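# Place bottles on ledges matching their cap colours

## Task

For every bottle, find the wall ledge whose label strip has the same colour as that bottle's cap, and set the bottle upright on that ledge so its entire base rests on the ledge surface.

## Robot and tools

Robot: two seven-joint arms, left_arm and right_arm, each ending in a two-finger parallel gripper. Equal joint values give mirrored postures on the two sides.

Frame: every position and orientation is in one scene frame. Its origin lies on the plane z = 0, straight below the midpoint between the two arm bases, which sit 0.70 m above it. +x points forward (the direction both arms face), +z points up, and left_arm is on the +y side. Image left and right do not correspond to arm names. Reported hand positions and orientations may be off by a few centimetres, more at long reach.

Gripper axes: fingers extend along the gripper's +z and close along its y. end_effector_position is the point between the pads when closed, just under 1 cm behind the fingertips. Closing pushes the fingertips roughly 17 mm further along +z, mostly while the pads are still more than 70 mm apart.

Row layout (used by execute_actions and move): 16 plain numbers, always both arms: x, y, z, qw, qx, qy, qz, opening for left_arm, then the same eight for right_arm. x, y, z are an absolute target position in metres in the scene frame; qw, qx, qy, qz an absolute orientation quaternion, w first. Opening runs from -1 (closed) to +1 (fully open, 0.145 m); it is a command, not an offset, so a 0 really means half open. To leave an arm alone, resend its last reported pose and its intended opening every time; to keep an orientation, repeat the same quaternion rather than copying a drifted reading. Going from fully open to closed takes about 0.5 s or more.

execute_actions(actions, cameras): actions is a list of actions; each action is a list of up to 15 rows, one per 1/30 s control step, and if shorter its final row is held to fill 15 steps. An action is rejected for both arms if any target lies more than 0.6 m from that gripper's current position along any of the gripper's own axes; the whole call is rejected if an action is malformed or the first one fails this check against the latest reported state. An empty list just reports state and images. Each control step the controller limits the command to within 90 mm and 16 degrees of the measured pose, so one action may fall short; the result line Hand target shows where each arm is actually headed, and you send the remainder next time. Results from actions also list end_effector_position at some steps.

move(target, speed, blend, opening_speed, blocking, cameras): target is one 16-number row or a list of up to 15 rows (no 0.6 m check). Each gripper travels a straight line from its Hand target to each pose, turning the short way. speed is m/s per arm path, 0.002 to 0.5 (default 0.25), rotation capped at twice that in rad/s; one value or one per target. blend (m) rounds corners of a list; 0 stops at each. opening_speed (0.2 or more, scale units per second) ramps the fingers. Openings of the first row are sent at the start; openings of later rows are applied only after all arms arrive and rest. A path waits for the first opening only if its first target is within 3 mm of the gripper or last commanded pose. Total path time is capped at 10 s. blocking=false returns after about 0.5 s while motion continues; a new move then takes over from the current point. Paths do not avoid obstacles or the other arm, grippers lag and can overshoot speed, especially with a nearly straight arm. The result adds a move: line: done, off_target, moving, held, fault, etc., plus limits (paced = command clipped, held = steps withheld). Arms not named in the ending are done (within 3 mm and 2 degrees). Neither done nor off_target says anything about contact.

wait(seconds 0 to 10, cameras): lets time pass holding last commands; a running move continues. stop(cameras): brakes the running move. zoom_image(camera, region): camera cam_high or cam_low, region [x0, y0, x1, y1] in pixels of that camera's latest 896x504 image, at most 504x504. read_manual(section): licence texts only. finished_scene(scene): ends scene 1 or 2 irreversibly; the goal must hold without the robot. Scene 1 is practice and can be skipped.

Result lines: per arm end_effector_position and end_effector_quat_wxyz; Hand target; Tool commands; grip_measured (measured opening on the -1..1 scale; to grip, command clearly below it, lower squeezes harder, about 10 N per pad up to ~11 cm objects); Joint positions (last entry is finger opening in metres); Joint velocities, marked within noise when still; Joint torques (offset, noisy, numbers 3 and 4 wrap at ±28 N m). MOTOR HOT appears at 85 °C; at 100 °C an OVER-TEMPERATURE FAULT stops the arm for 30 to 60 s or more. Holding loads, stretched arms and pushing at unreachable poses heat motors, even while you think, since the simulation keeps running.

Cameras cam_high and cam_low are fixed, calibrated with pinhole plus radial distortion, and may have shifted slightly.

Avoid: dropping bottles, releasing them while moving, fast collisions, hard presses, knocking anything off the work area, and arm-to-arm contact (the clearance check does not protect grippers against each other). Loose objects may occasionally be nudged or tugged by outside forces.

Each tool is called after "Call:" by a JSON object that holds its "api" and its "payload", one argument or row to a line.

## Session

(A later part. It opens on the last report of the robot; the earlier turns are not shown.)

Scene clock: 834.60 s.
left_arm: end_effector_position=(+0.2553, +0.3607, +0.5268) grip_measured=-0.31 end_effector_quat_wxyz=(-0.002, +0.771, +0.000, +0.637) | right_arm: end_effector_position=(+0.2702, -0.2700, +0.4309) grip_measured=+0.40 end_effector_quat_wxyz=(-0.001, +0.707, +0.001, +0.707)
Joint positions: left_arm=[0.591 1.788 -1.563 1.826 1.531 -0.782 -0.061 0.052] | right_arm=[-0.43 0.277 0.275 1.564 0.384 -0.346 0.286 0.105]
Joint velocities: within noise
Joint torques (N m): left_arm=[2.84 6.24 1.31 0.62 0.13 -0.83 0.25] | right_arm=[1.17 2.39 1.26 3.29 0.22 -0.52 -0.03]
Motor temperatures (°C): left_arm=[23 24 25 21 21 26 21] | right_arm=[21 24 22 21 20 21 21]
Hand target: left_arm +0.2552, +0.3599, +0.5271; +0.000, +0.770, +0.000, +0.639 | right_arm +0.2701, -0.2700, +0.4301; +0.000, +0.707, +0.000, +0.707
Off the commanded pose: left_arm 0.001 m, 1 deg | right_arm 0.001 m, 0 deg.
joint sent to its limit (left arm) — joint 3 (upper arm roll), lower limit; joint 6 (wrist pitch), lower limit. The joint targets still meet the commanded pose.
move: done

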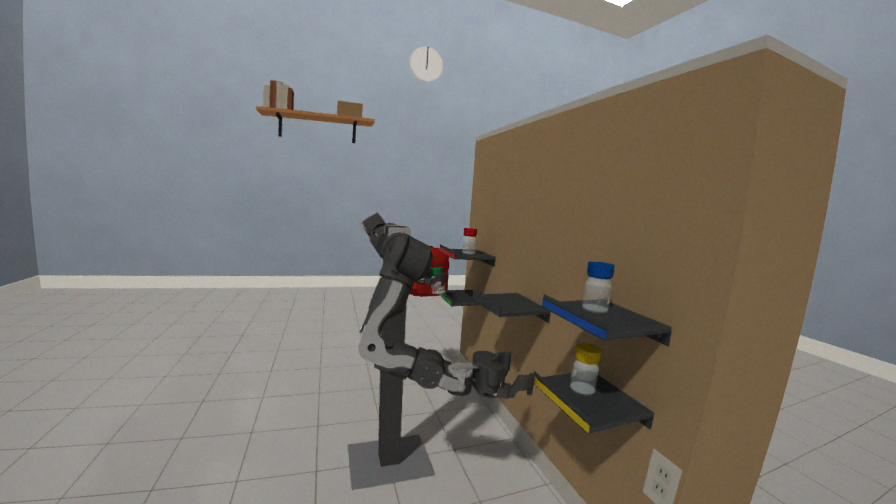

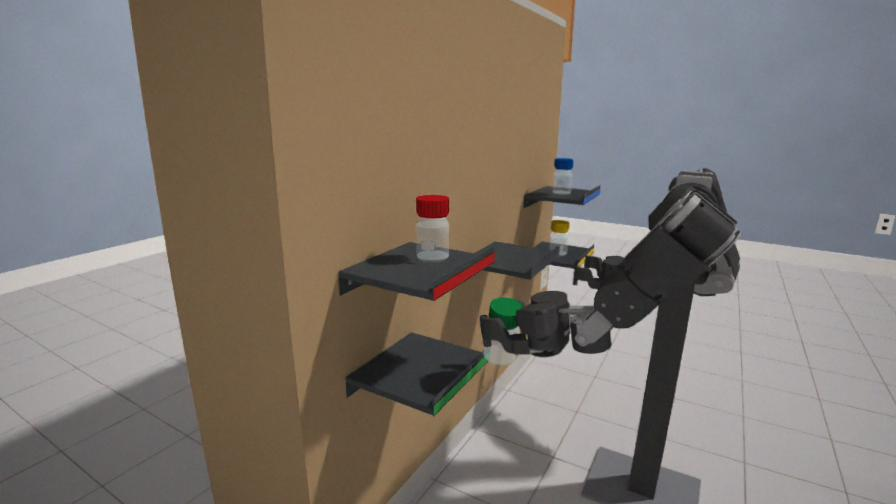

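Call:
{"api": "move", "payload": {
  "target": [
    [0.27,0.25,0.45,0,0.766,0,0.6428,-0.8,0.27,-0.27,0.43,0,0.7071,0,0.7071,0.4],
    [0.345,0.135,0.38,-0.040,-0.585,0.680,-0.440,-0.8,0.27,-0.27,0.43,0,0.7071,0,0.7071,0.4]
  ],
  "speed": 0.13
}}

Call:
{"api": "move", "payload": {
  "target": [
    [0.29,0.22,0.43,0,0.735,0,0.678,-0.8,0.27,-0.27,0.43,0,0.7071,0,0.7071,0.4]
  ],
  "speed": 0.12
}}

Call:
{"api": "zoom_image", "payload": {
  "camera": "cam_low",
  "region": [420, 260, 600, 420]
}}

Scene clock: 859.43 s.
left_arm: end_effector_position=(+0.3452, +0.1358, +0.3799) grip_measured=-0.31 end_effector_quat_wxyz=(-0.038, -0.587, +0.679, -0.439) | right_arm: end_effector_position=(+0.2702, -0.2700, +0.4309) grip_measured=+0.40 end_effector_quat_wxyz=(-0.001, +0.707, +0.001, +0.707)
Joint positions: left_arm=[0.886 0.851 -1.562 1.227 0.257 -0.277 0.268 0.052] | right_arm=[-0.43 0.277 0.275 1.564 0.384 -0.346 0.286 0.105]
Joint velocities: within noise
Joint torques (N m): left_arm=[8.08 2.31 2.43 1.32 0.27 -0.54 -0.14] | right_arm=[1.09 2.52 1.32 3.28 0.21 -0.49 -0.05]
Motor temperatures (°C): left_arm=[24 25 24 21 21 26 21] | right_arm=[21 23 22 21 20 21 21]
Hand target: left_arm +0.3450, +0.1351, +0.3801; -0.040, -0.585, +0.680, -0.440 | right_arm +0.2701, -0.2700, +0.4301; +0.000, +0.707, +0.000, +0.707
Off the commanded pose: left_arm 0.001 m, 0 deg | right_arm 0.001 m, 0 deg.
move: done

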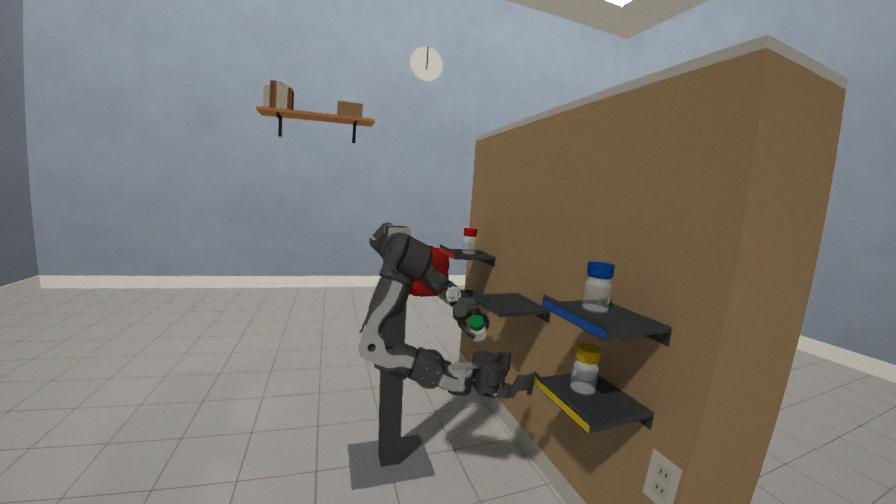

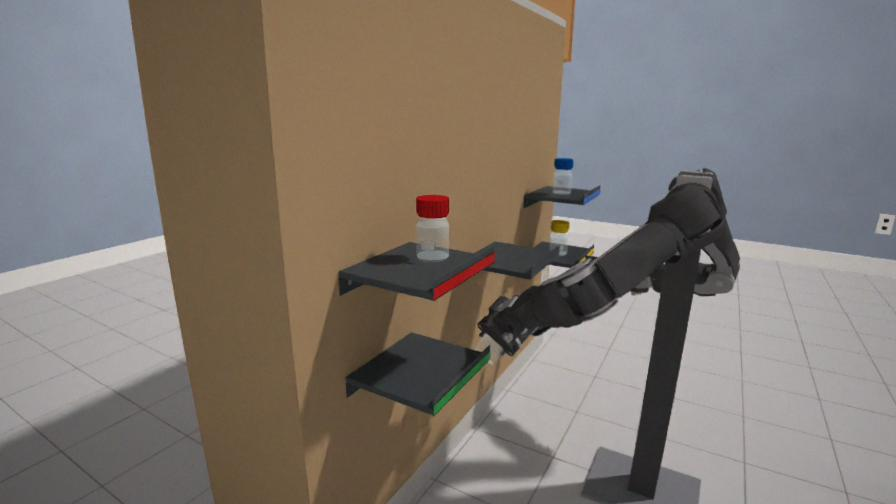

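Scene clock: 866.10 s.
left_arm: end_effector_position=(+0.2893, +0.2212, +0.4278) grip_measured=-0.31 end_effector_quat_wxyz=(-0.003, +0.738, -0.005, +0.674) | right_arm: end_effector_position=(+0.2702, -0.2700, +0.4309) grip_measured=+0.40 end_effector_quat_wxyz=(-0.001, +0.707, +0.001, +0.707)
Joint positions: left_arm=[0.181 1.035 -1.194 1.674 0.771 -0.657 -0.798 0.052] | right_arm=[-0.43 0.277 0.275 1.564 0.384 -0.346 0.286 0.105]
Joint velocities: within noise
Joint torques (N m): left_arm=[3.73 3.63 2.24 4.08 -0.25 -0.75 -0.05] | right_arm=[1.15 2.57 1.25 3.37 0.21 -0.52 -0.06]
Motor temperatures (°C): left_arm=[24 25 25 21 21 26 21] | right_arm=[21 23 22 21 20 21 21]
Hand target: left_arm +0.2900, +0.2200, +0.4299; +0.000, +0.735, +0.000, +0.678 | right_arm +0.2701, -0.2700, +0.4301; +0.000, +0.707, +0.000, +0.707
Off the commanded pose: left_arm 0.003 m, 1 deg | right_arm 0.001 m, 0 deg.
move: done

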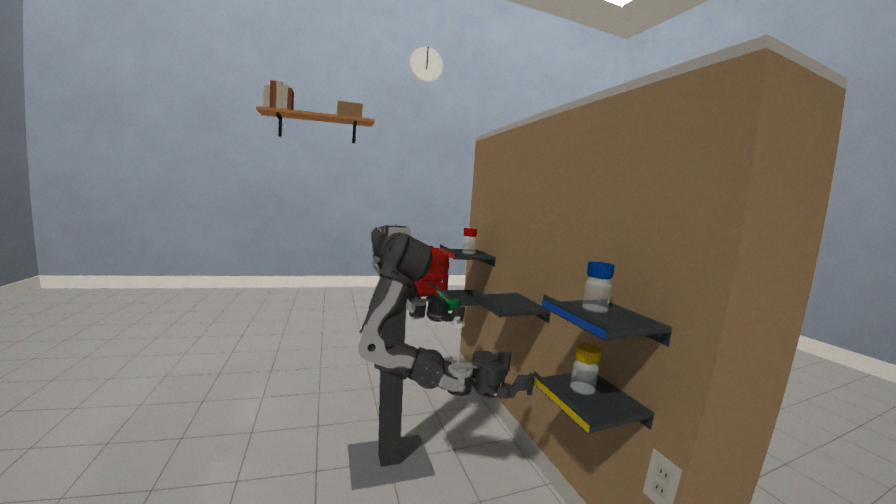

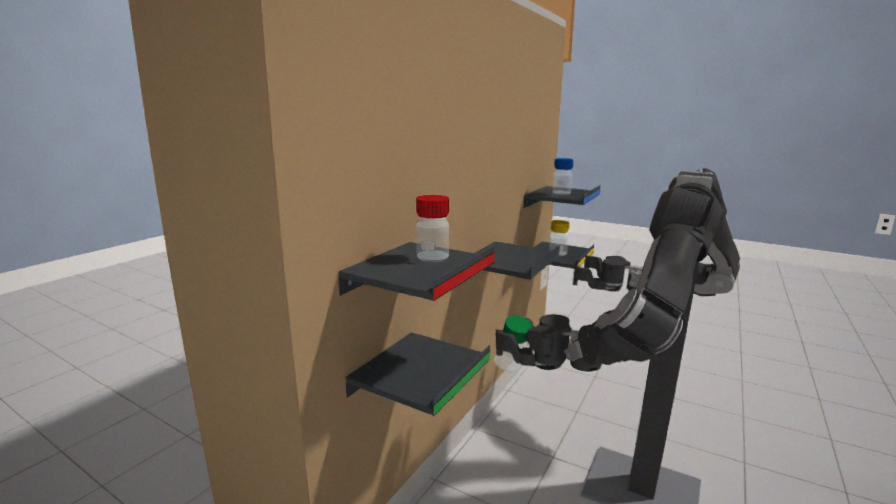

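Scaled by 2.800 from the camera's 896x504 image, which has a finer 1280x720 frame.

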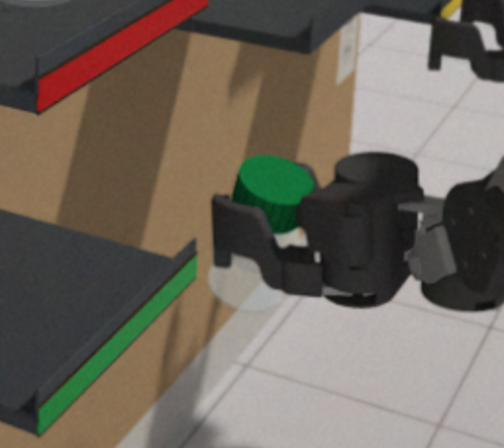

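Call:
{"api": "move", "payload": {
  "target": [
    [0.265,0.29,0.48,0,0.766,0,0.6428,-0.8,0.27,-0.27,0.43,0,0.7071,0,0.7071,0.4],
    [0.265,0.355,0.528,0,0.766,0,0.6428,-0.8,0.27,-0.27,0.43,0,0.7071,0,0.7071,0.4]
  ],
  "speed": 0.1
}}

Call:
{"api": "zoom_image", "payload": {
  "camera": "cam_low",
  "region": [380, 230, 600, 420]
}}

Scene clock: 883.90 s.
left_arm: end_effector_position=(+0.2637, +0.3567, +0.5265) grip_measured=-0.31 end_effector_quat_wxyz=(-0.004, +0.769, +0.001, +0.639) | right_arm: end_effector_position=(+0.2702, -0.2700, +0.4309) grip_measured=+0.40 end_effector_quat_wxyz=(-0.001, +0.707, +0.001, +0.707)
Joint positions: left_arm=[0.53 1.76 -1.484 1.824 1.519 -0.77 -0.1 0.052] | right_arm=[-0.43 0.277 0.275 1.564 0.384 -0.346 0.286 0.105]
Joint velocities: within noise
Joint torques (N m): left_arm=[3.18 5.95 2.41 0.76 0.11 -0.79 0.25] | right_arm=[1.23 2.36 1.39 3.28 0.21 -0.53 -0.06]
Motor temperatures (°C): left_arm=[23 24 25 22 22 26 21] | right_arm=[21 23 22 21 20 21 21]
Hand target: left_arm +0.2650, +0.3550, +0.5280; +0.000, +0.766, +0.000, +0.643 | right_arm +0.2701, -0.2700, +0.4301; +0.000, +0.707, +0.000, +0.707
Off the commanded pose: left_arm 0.003 m, 1 deg | right_arm 0.001 m, 0 deg.
move: done

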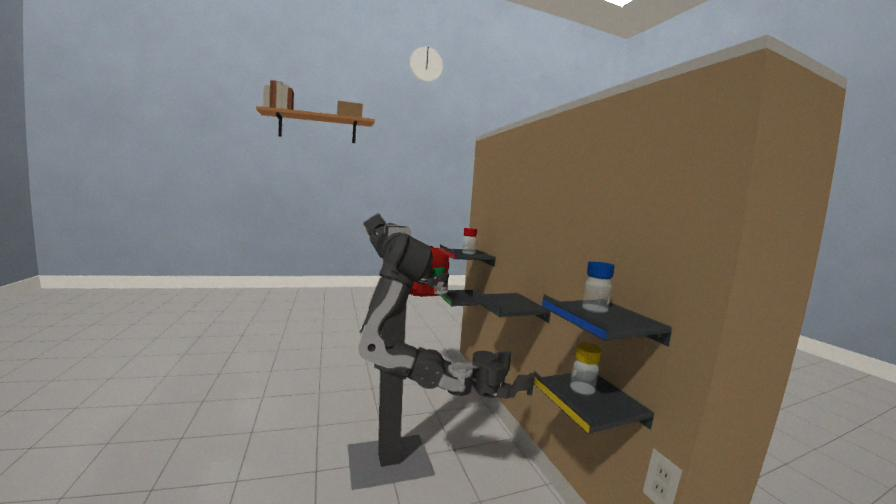

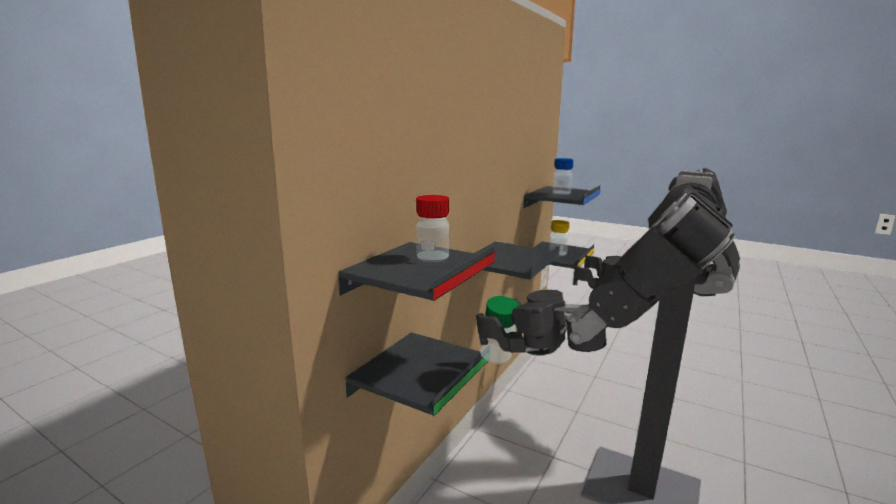

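Scaled by 2.291 from the camera's 896x504 image, which has a finer 1280x720 frame.

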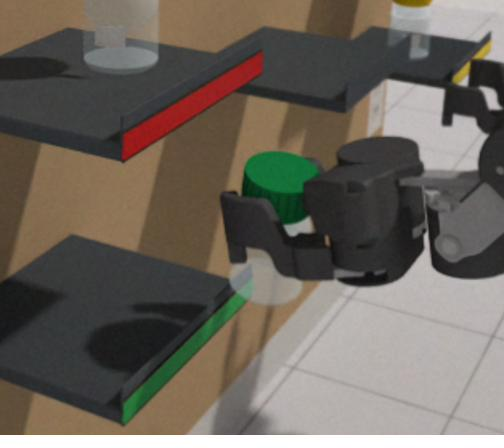

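Call:
{"api": "move", "payload": {
  "target": [
    [0.33,0.36,0.530,0,0.766,0,0.6428,-0.8,0.27,-0.27,0.43,0,0.7071,0,0.7071,0.4]
  ],
  "speed": 0.06
}}

Call:
{"api": "zoom_image", "payload": {
  "camera": "cam_low",
  "region": [380, 230, 600, 420]
}}

Call:
{"api": "zoom_image", "payload": {
  "camera": "cam_high",
  "region": [400, 220, 510, 310]
}}

Scene clock: 895.70 s.
left_arm: end_effector_position=(+0.3286, +0.3614, +0.5279) grip_measured=-0.31 end_effector_quat_wxyz=(-0.003, +0.769, +0.002, +0.639) | right_arm: end_effector_position=(+0.2702, -0.2700, +0.4309) grip_measured=+0.40 end_effector_quat_wxyz=(-0.001, +0.707, +0.001, +0.707)
Joint positions: left_arm=[0.665 1.559 -1.352 1.62 1.535 -0.502 -0.076 0.052] | right_arm=[-0.43 0.277 0.275 1.564 0.384 -0.346 0.286 0.105]
Joint velocities: within noise
Joint torques (N m): left_arm=[4.97 5.58 3.29 0.44 0.04 -0.8 0.24] | right_arm=[1.23 2.52 1.36 3.28 0.22 -0.52 -0.04]
Motor temperatures (°C): left_arm=[23 25 25 21 21 26 21] | right_arm=[21 23 22 21 20 21 21]
Hand target: left_arm +0.3300, +0.3599, +0.5301; +0.000, +0.766, +0.000, +0.643 | right_arm +0.2701, -0.2700, +0.4301; +0.000, +0.707, +0.000, +0.707
Off the commanded pose: left_arm 0.003 m, 1 deg | right_arm 0.001 m, 0 deg.
move: done

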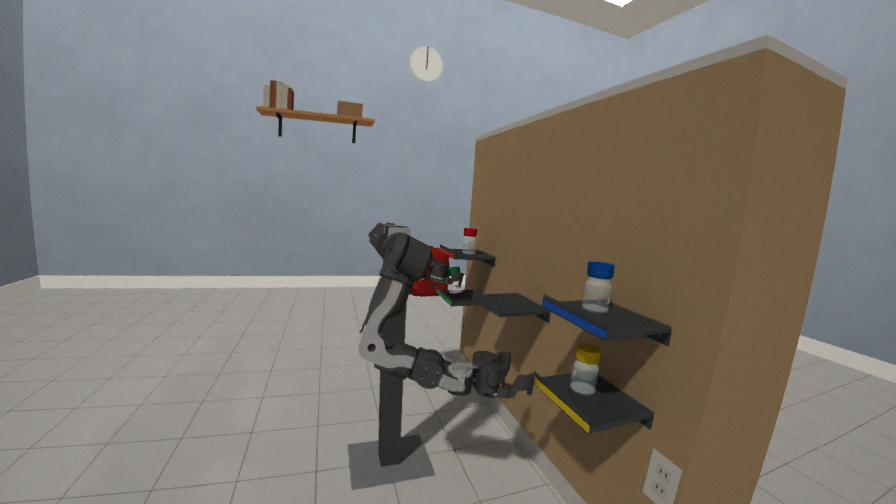

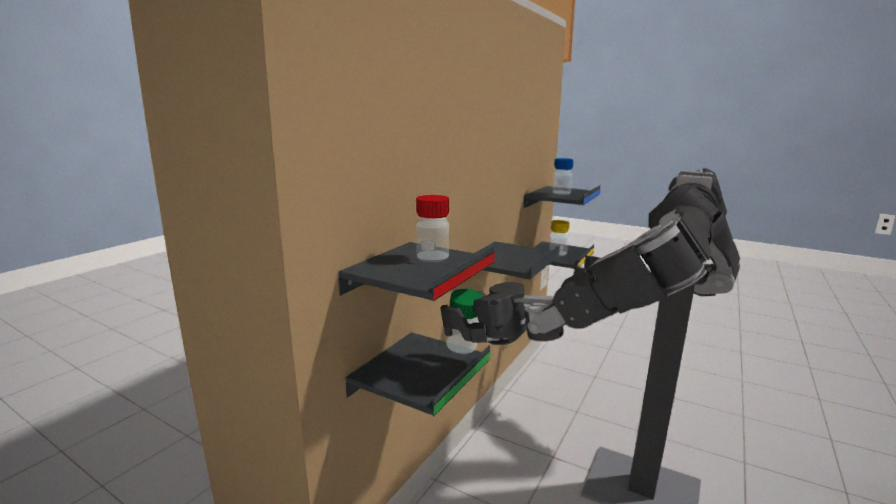

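Scaled by 2.291 from the camera's 896x504 image, which has a finer 1280x720 frame.

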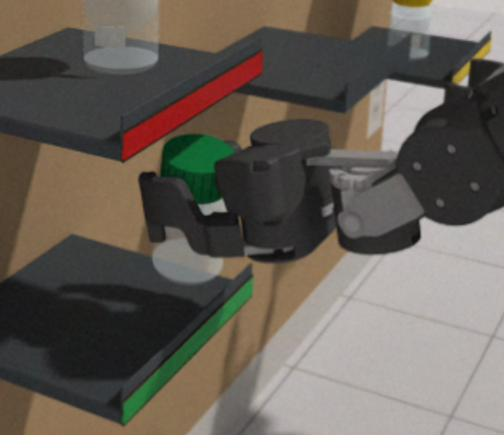

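Scaled by 4.582 from the camera's 896x504 image, which has a finer 1280x720 frame.

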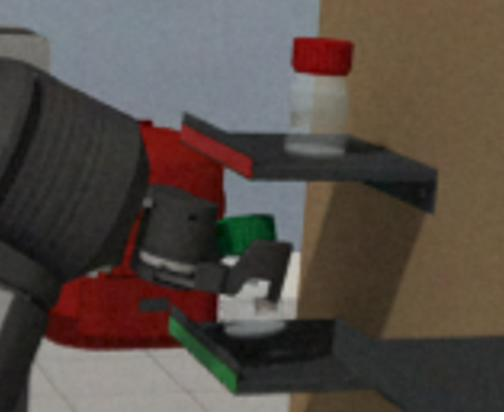

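Call:
{"api": "move", "payload": {
  "target": [
    [0.38,0.365,0.530,0,0.766,0,0.6428,-0.8,0.27,-0.27,0.43,0,0.7071,0,0.7071,0.4],
    [0.38,0.365,0.508,0,0.766,0,0.6428,-0.8,0.27,-0.27,0.43,0,0.7071,0,0.7071,0.4]
  ],
  "speed": 0.06
}}

Call:
{"api": "zoom_image", "payload": {
  "camera": "cam_low",
  "region": [350, 260, 540, 420]
}}

Call:
{"api": "zoom_image", "payload": {
  "camera": "cam_high",
  "region": [400, 220, 510, 310]
}}

Scene clock: 906.03 s.
left_arm: end_effector_position=(+0.3794, +0.3667, +0.5069) grip_measured=-0.31 end_effector_quat_wxyz=(-0.003, +0.769, +0.002, +0.639) | right_arm: end_effector_position=(+0.2702, -0.2700, +0.4309) grip_measured=+0.40 end_effector_quat_wxyz=(-0.001, +0.707, +0.001, +0.707)
Joint positions: left_arm=[0.751 1.312 -1.325 1.322 1.507 -0.397 -0.01 0.052] | right_arm=[-0.43 0.277 0.275 1.564 0.384 -0.346 0.286 0.105]
Joint velocities: within noise
Joint torques (N m): left_arm=[5.92 5.02 3.08 0.51 0.08 -0.97 0.24] | right_arm=[1.04 2.52 1.31 3.26 0.22 -0.51 -0.06]
Motor temperatures (°C): left_arm=[24 25 25 21 21 26 21] | right_arm=[21 23 22 21 20 21 21]
Hand target: left_arm +0.3801, +0.3650, +0.5081; +0.000, +0.766, +0.000, +0.643 | right_arm +0.2701, -0.2700, +0.4301; +0.000, +0.707, +0.000, +0.707
Off the commanded pose: left_arm 0.002 m, 1 deg | right_arm 0.001 m, 0 deg.
move: done

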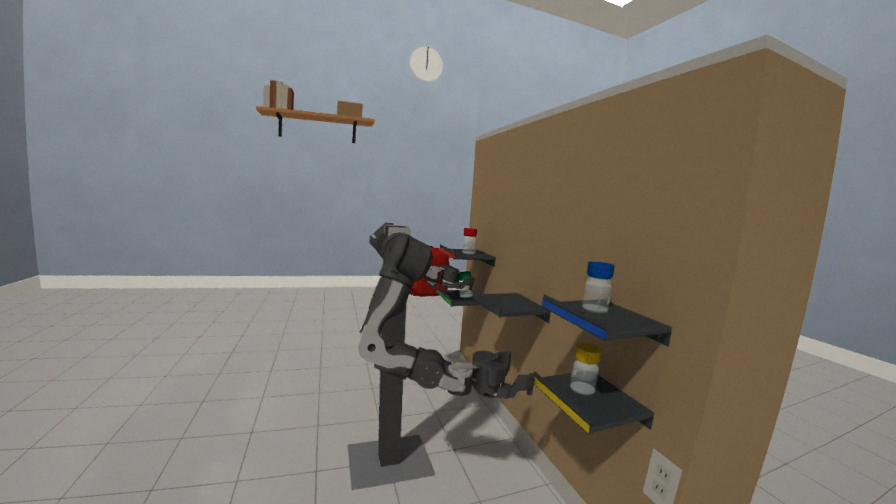

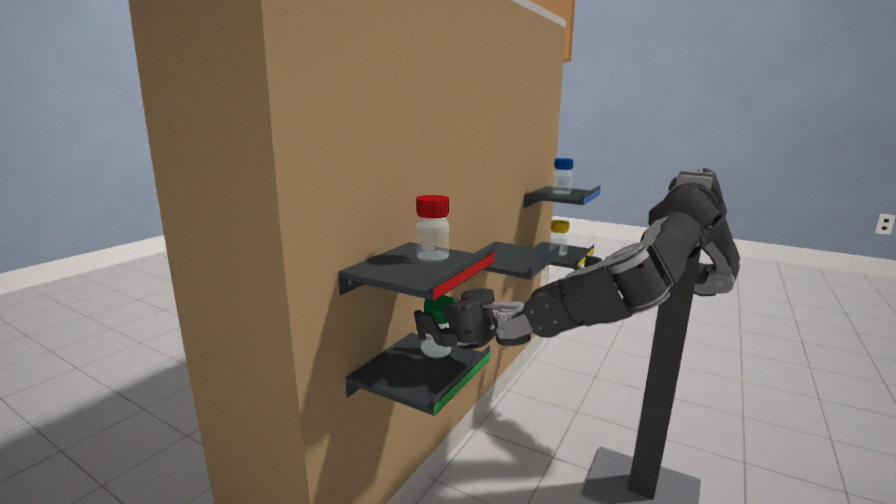

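Scaled by 2.653 from the camera's 896x504 image, which has a finer 1280x720 frame.

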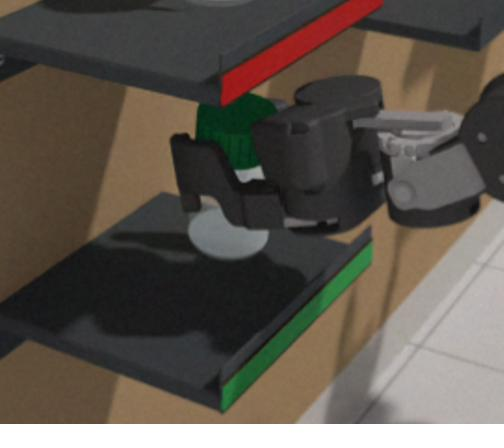

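Scaled by 4.582 from the camera's 896x504 image, which has a finer 1280x720 frame.

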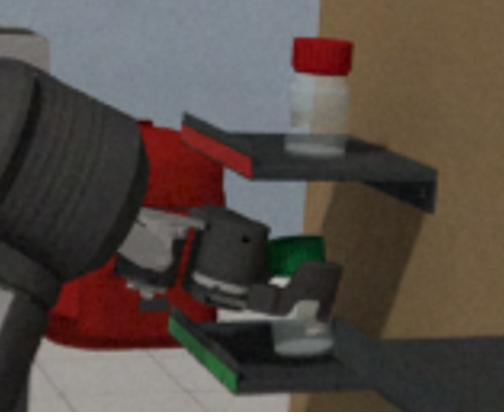

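Call:
{"api": "move", "payload": {
  "target": [0.38,0.365,0.500,0,0.766,0,0.6428,-0.8,0.27,-0.27,0.43,0,0.7071,0,0.7071,0.4],
  "speed": 0.03,
  "cameras": []
}}

Call:
{"api": "move", "payload": {
  "target": [0.38,0.365,0.495,0,0.766,0,0.6428,-0.8,0.27,-0.27,0.43,0,0.7071,0,0.7071,0.4],
  "speed": 0.03
}}

Call:
{"api": "zoom_image", "payload": {
  "camera": "cam_low",
  "region": [350, 260, 540, 420]
}}

Scene clock: 915.00 s.
left_arm: end_effector_position=(+0.3799, +0.3673, +0.5011) grip_measured=-0.31 end_effector_quat_wxyz=(-0.003, +0.767, +0.002, +0.642) | right_arm: end_effector_position=(+0.2702, -0.2700, +0.4309) grip_measured=+0.40 end_effector_quat_wxyz=(-0.001, +0.707, +0.001, +0.707)
Joint positions: left_arm=[0.736 1.291 -1.325 1.294 1.505 -0.42 -0.003 0.052] | right_arm=[-0.43 0.277 0.275 1.564 0.384 -0.346 0.286 0.105]
Joint velocities: within noise
Joint torques (N m): left_arm=[5.42 4.68 2.63 0.38 0.09 -0.89 0.24] | right_arm=[1.07 2.47 1.36 3.36 0.24 -0.5 -0.04]
Motor temperatures (°C): left_arm=[24 25 25 21 21 26 21] | right_arm=[21 23 22 21 20 21 21]
Hand target: left_arm +0.3800, +0.3649, +0.4999; +0.000, +0.766, +0.000, +0.643 | right_arm +0.2701, -0.2700, +0.4301; +0.000, +0.707, +0.000, +0.707
Off the commanded pose: left_arm 0.002 m, 1 deg | right_arm 0.001 m, 0 deg.
move: done
No camera images: "cameras" was empty.

Scene clock: 915.70 s.
left_arm: end_effector_position=(+0.3812, +0.3675, +0.5001) grip_measured=-0.31 end_effector_quat_wxyz=(-0.003, +0.762, +0.003, +0.648) | right_arm: end_effector_position=(+0.2702, -0.2700, +0.4309) grip_measured=+0.40 end_effector_quat_wxyz=(-0.001, +0.707, +0.001, +0.707)
Joint positions: left_arm=[0.731 1.277 -1.325 1.276 1.504 -0.443 0.002 0.052] | right_arm=[-0.43 0.277 0.275 1.564 0.384 -0.346 0.286 0.105]
Joint velocities: within noise
Joint torques (N m): left_arm=[4.76 4.6 1.89 0.31 0.11 -0.6 0.23] | right_arm=[1.12 2.47 1.22 3.22 0.22 -0.51 -0.06]
Motor temperatures (°C): left_arm=[24 25 25 21 21 26 21] | right_arm=[21 23 22 21 20 21 21]
Hand target: left_arm +0.3799, +0.3651, +0.4950; +0.000, +0.766, +0.000, +0.643 | right_arm +0.2701, -0.2700, +0.4301; +0.000, +0.707, +0.000, +0.707
Off the commanded pose: left_arm 0.006 m, 1 deg | right_arm 0.001 m, 0 deg.
move: off_target (left_arm)

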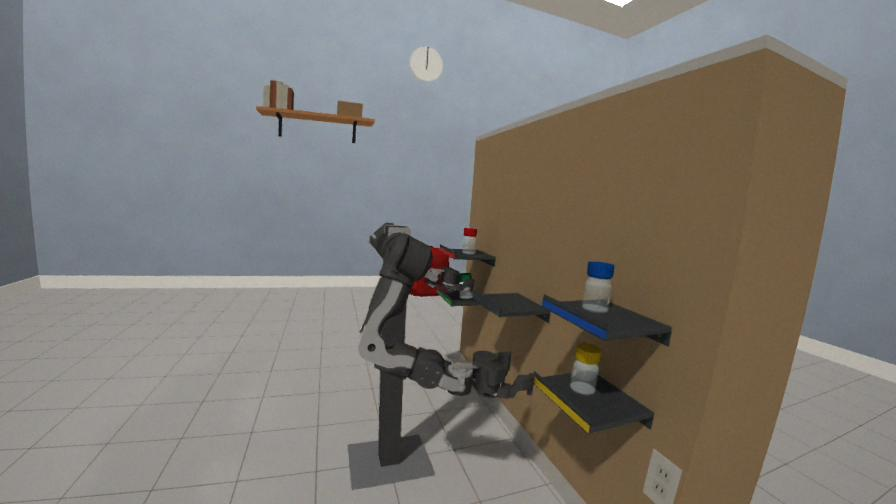

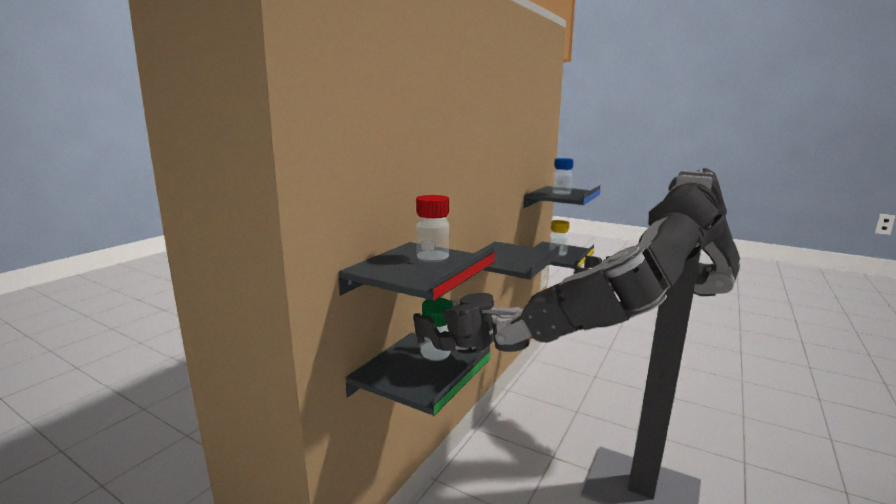

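Scaled by 2.653 from the camera's 896x504 image, which has a finer 1280x720 frame.

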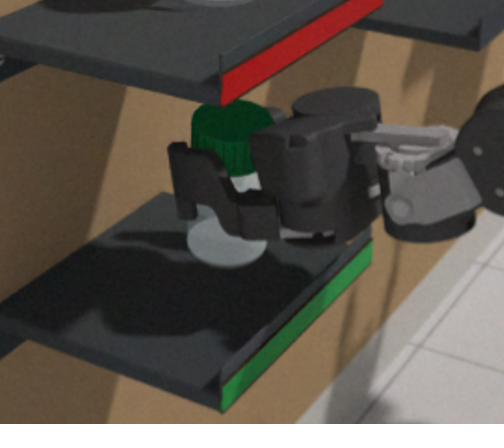

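Call:
{"api": "move", "payload": {
  "target": [0.38,0.366,0.489,0,0.766,0,0.6428,-0.8,0.27,-0.27,0.43,0,0.7071,0,0.7071,0.4],
  "speed": 0.03
}}

Call:
{"api": "zoom_image", "payload": {
  "camera": "cam_low",
  "region": [380, 270, 500, 380]
}}

Call:
{"api": "zoom_image", "payload": {
  "camera": "cam_high",
  "region": [400, 220, 510, 310]
}}

Scene clock: 926.87 s.
left_arm: end_effector_position=(+0.3827, +0.3679, +0.4988) grip_measured=-0.30 end_effector_quat_wxyz=(-0.003, +0.755, +0.001, +0.655) | right_arm: end_effector_position=(+0.2702, -0.2700, +0.4309) grip_measured=+0.40 end_effector_quat_wxyz=(-0.001, +0.707, +0.001, +0.707)
Joint positions: left_arm=[0.726 1.26 -1.327 1.25 1.504 -0.472 0.015 0.053] | right_arm=[-0.43 0.277 0.275 1.564 0.384 -0.346 0.286 0.105]
Joint velocities: within noise
Joint torques (N m): left_arm=[4.07 4.55 1.17 0.12 0.21 -0.22 0.17] | right_arm=[1.12 2.44 1.35 3.29 0.24 -0.5 -0.04]
Motor temperatures (°C): left_arm=[24 25 25 21 21 26 21] | right_arm=[21 23 22 21 20 21 21]
Hand target: left_arm +0.3798, +0.3660, +0.4891; +0.000, +0.766, +0.000, +0.643 | right_arm +0.2701, -0.2700, +0.4301; +0.000, +0.707, +0.000, +0.707
Off the commanded pose: left_arm 0.010 m, 2 deg | right_arm 0.001 m, 0 deg.
move: off_target (left_arm)

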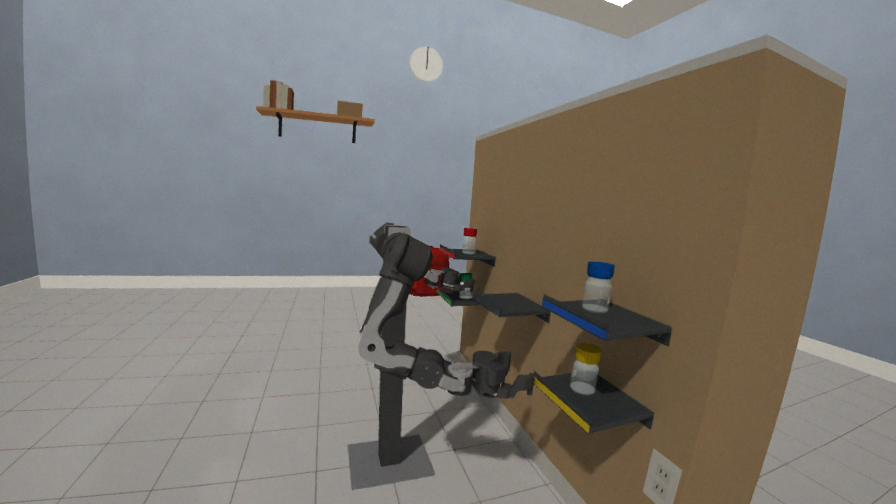

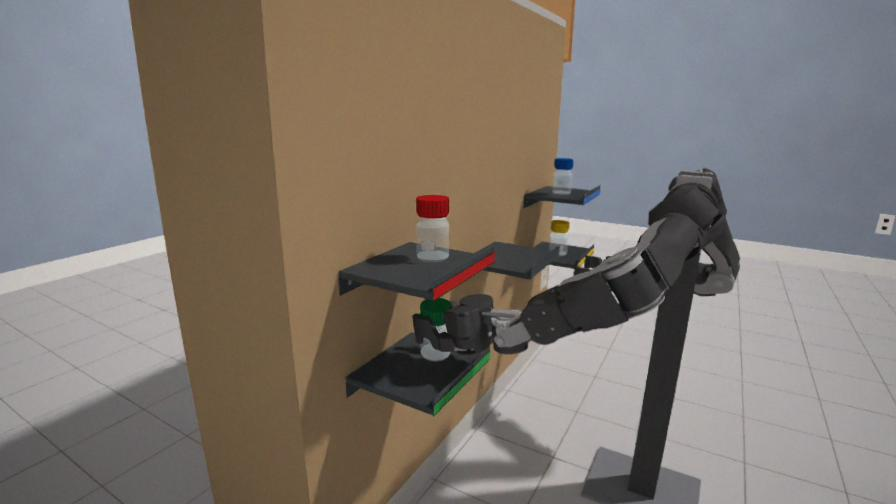

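Scaled by 4.200 from the camera's 896x504 image, which has a finer 1280x720 frame.

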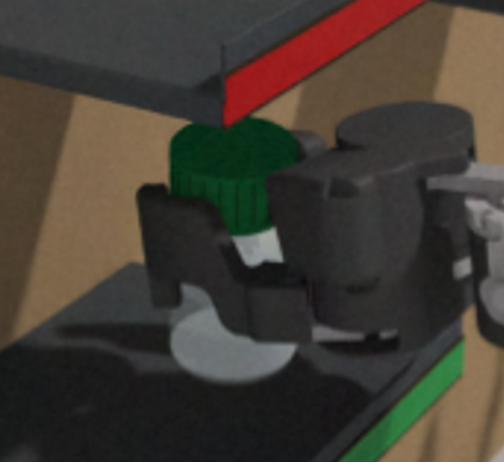

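Scaled by 4.582 from the camera's 896x504 image, which has a finer 1280x720 frame.

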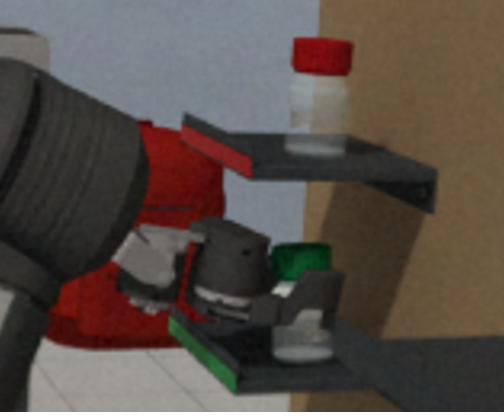

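Call:
{"api": "move", "payload": {
  "target": [
    [0.382,0.367,0.4945,0,0.756,0,0.6546,-0.8,0.27,-0.27,0.43,0,0.7071,0,0.7071,0.4],
    [0.382,0.367,0.497,0,0.756,0,0.6546,0.4,0.27,-0.27,0.43,0,0.7071,0,0.7071,0.4]
  ],
  "speed": 0.03,
  "opening_speed": 0.3
}}

Call:
{"api": "zoom_image", "payload": {
  "camera": "cam_low",
  "region": [380, 270, 500, 380]
}}

Scene clock: 940.40 s.
left_arm: end_effector_position=(+0.3828, +0.3669, +0.4987) grip_measured=+0.40 end_effector_quat_wxyz=(+0.000, +0.754, +0.000, +0.657) | right_arm: end_effector_position=(+0.2702, -0.2700, +0.4309) grip_measured=+0.40 end_effector_quat_wxyz=(-0.001, +0.707, +0.001, +0.707)
Joint positions: left_arm=[0.724 1.257 -1.327 1.247 1.506 -0.478 0.022 0.105] | right_arm=[-0.43 0.277 0.275 1.564 0.384 -0.346 0.286 0.105]
Joint velocities: within noise
Joint torques (N m): left_arm=[5.63 5.87 2.47 0.79 0.19 -0.57 0.09] | right_arm=[1.2 2.6 1.32 3.3 0.21 -0.52 -0.02]
Motor temperatures (°C): left_arm=[24 25 25 21 21 26 21] | right_arm=[21 23 22 21 20 21 21]
Hand target: left_arm +0.3820, +0.3670, +0.4970; +0.000, +0.756, +0.000, +0.655 | right_arm +0.2701, -0.2700, +0.4301; +0.000, +0.707, +0.000, +0.707
Off the commanded pose: left_arm 0.002 m, 0 deg | right_arm 0.001 m, 0 deg.
move: done

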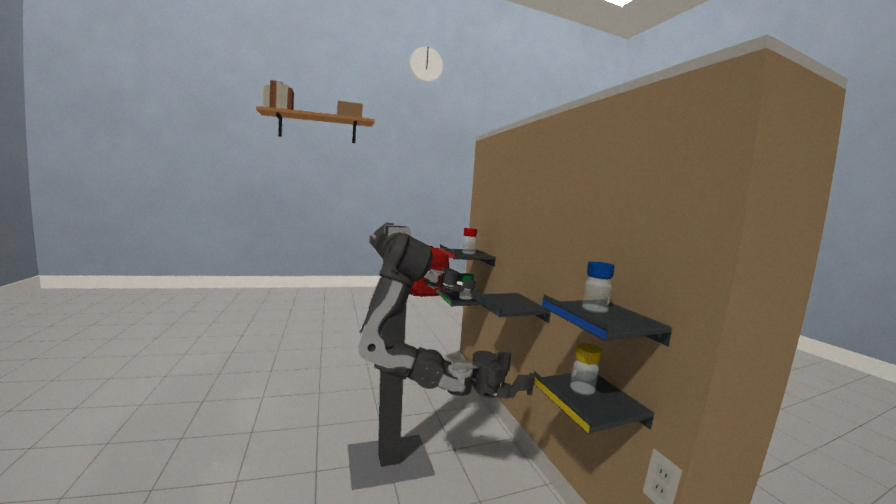

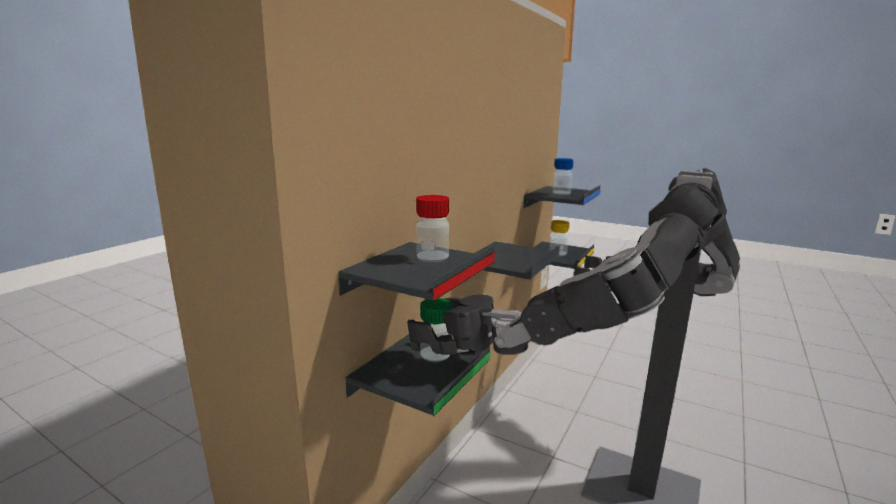

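Scaled by 4.200 from the camera's 896x504 image, which has a finer 1280x720 frame.

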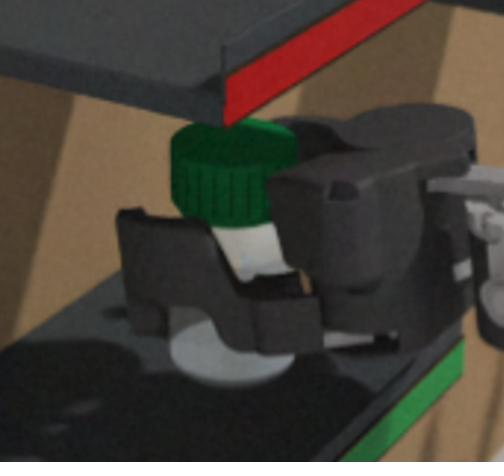

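Retreat straight back.

Call:
{"api": "move", "payload": {
  "target": [
    [0.25,0.36,0.515,0,0.756,0,0.6546,0.4,0.27,-0.27,0.43,0,0.7071,0,0.7071,0.4]
  ],
  "speed": 0.1
}}

Call:
{"api": "zoom_image", "payload": {
  "camera": "cam_low",
  "region": [330, 150, 630, 420]
}}

Call:
{"api": "zoom_image", "payload": {
  "camera": "cam_high",
  "region": [420, 200, 680, 440]
}}

Scene clock: 949.40 s.
left_arm: end_effector_position=(+0.2508, +0.3615, +0.5172) grip_measured=+0.40 end_effector_quat_wxyz=(-0.005, +0.780, -0.001, +0.626) | right_arm: end_effector_position=(+0.2702, -0.2700, +0.4309) grip_measured=+0.40 end_effector_quat_wxyz=(-0.001, +0.707, +0.001, +0.707)
Joint positions: left_arm=[0.557 1.777 -1.563 1.816 1.522 -0.788 -0.071 0.105] | right_arm=[-0.43 0.277 0.275 1.564 0.384 -0.346 0.286 0.105]
Joint velocities: within noise
Joint torques (N m): left_arm=[1.96 5.6 1.18 0.62 0.13 -0.63 0.19] | right_arm=[1.04 2.52 1.29 3.32 0.22 -0.53 -0.06]
Motor temperatures (°C): left_arm=[24 25 25 21 21 26 21] | right_arm=[21 23 22 21 20 21 21]
Hand target: left_arm +0.2502, +0.3600, +0.5151; -0.002, +0.781, +0.000, +0.624 | right_arm +0.2701, -0.2700, +0.4301; +0.000, +0.707, +0.000, +0.707
Off the commanded pose: left_arm 0.003 m, 4 deg | right_arm 0.001 m, 0 deg.
joint read past its limit (left arm) — joint 6 (wrist pitch), lower limit.
joint sent to its limit (left arm) — joint 3 (upper arm roll), lower limit; joint 6 (wrist pitch), lower limit. The joint targets are off in orientation, not in position.
move: off_target (left_arm)

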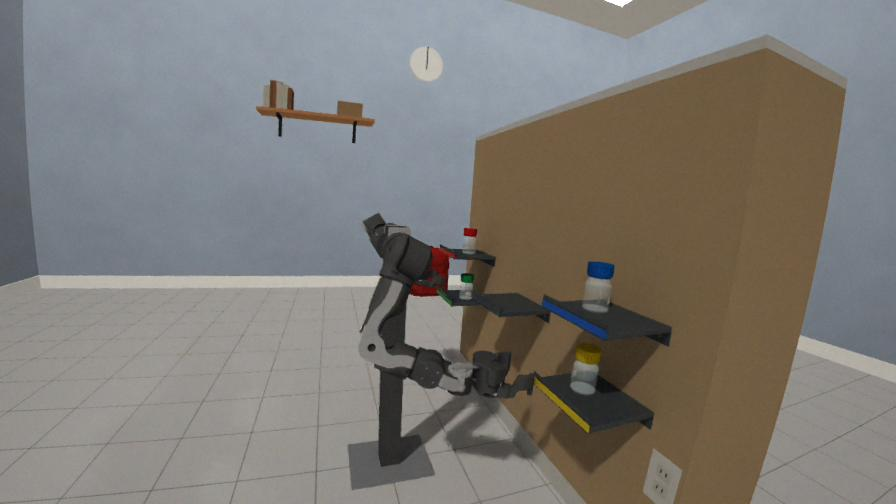

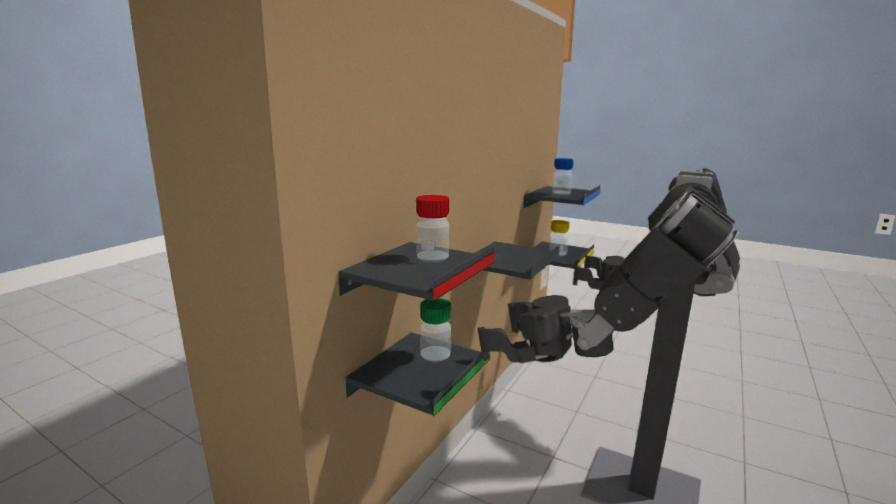

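Scaled by 1.680 from the camera's 896x504 image, which has a finer 1280x720 frame.

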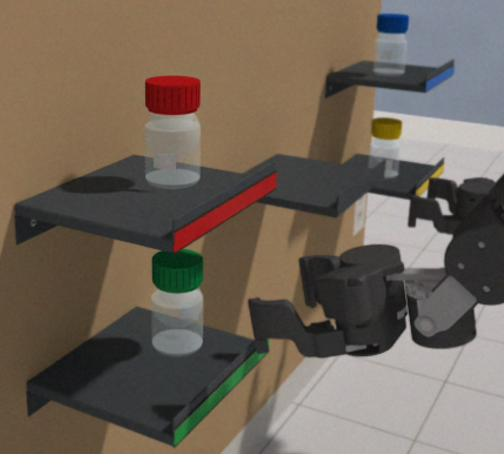

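Scaled by 1.938 from the camera's 896x504 image, which has a finer 1280x720 frame.

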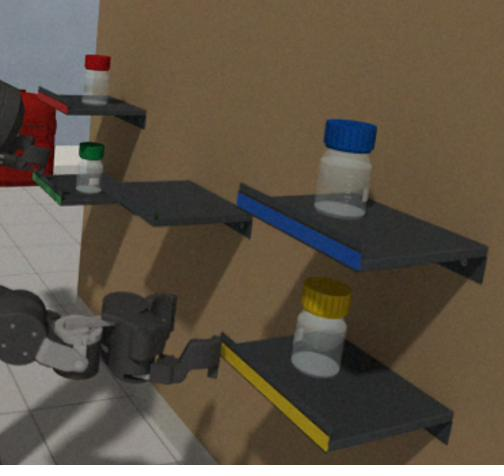

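Call:
{"api": "finished_scene", "payload": {
  "scene": 2
}}

The scene is finished: the task was done.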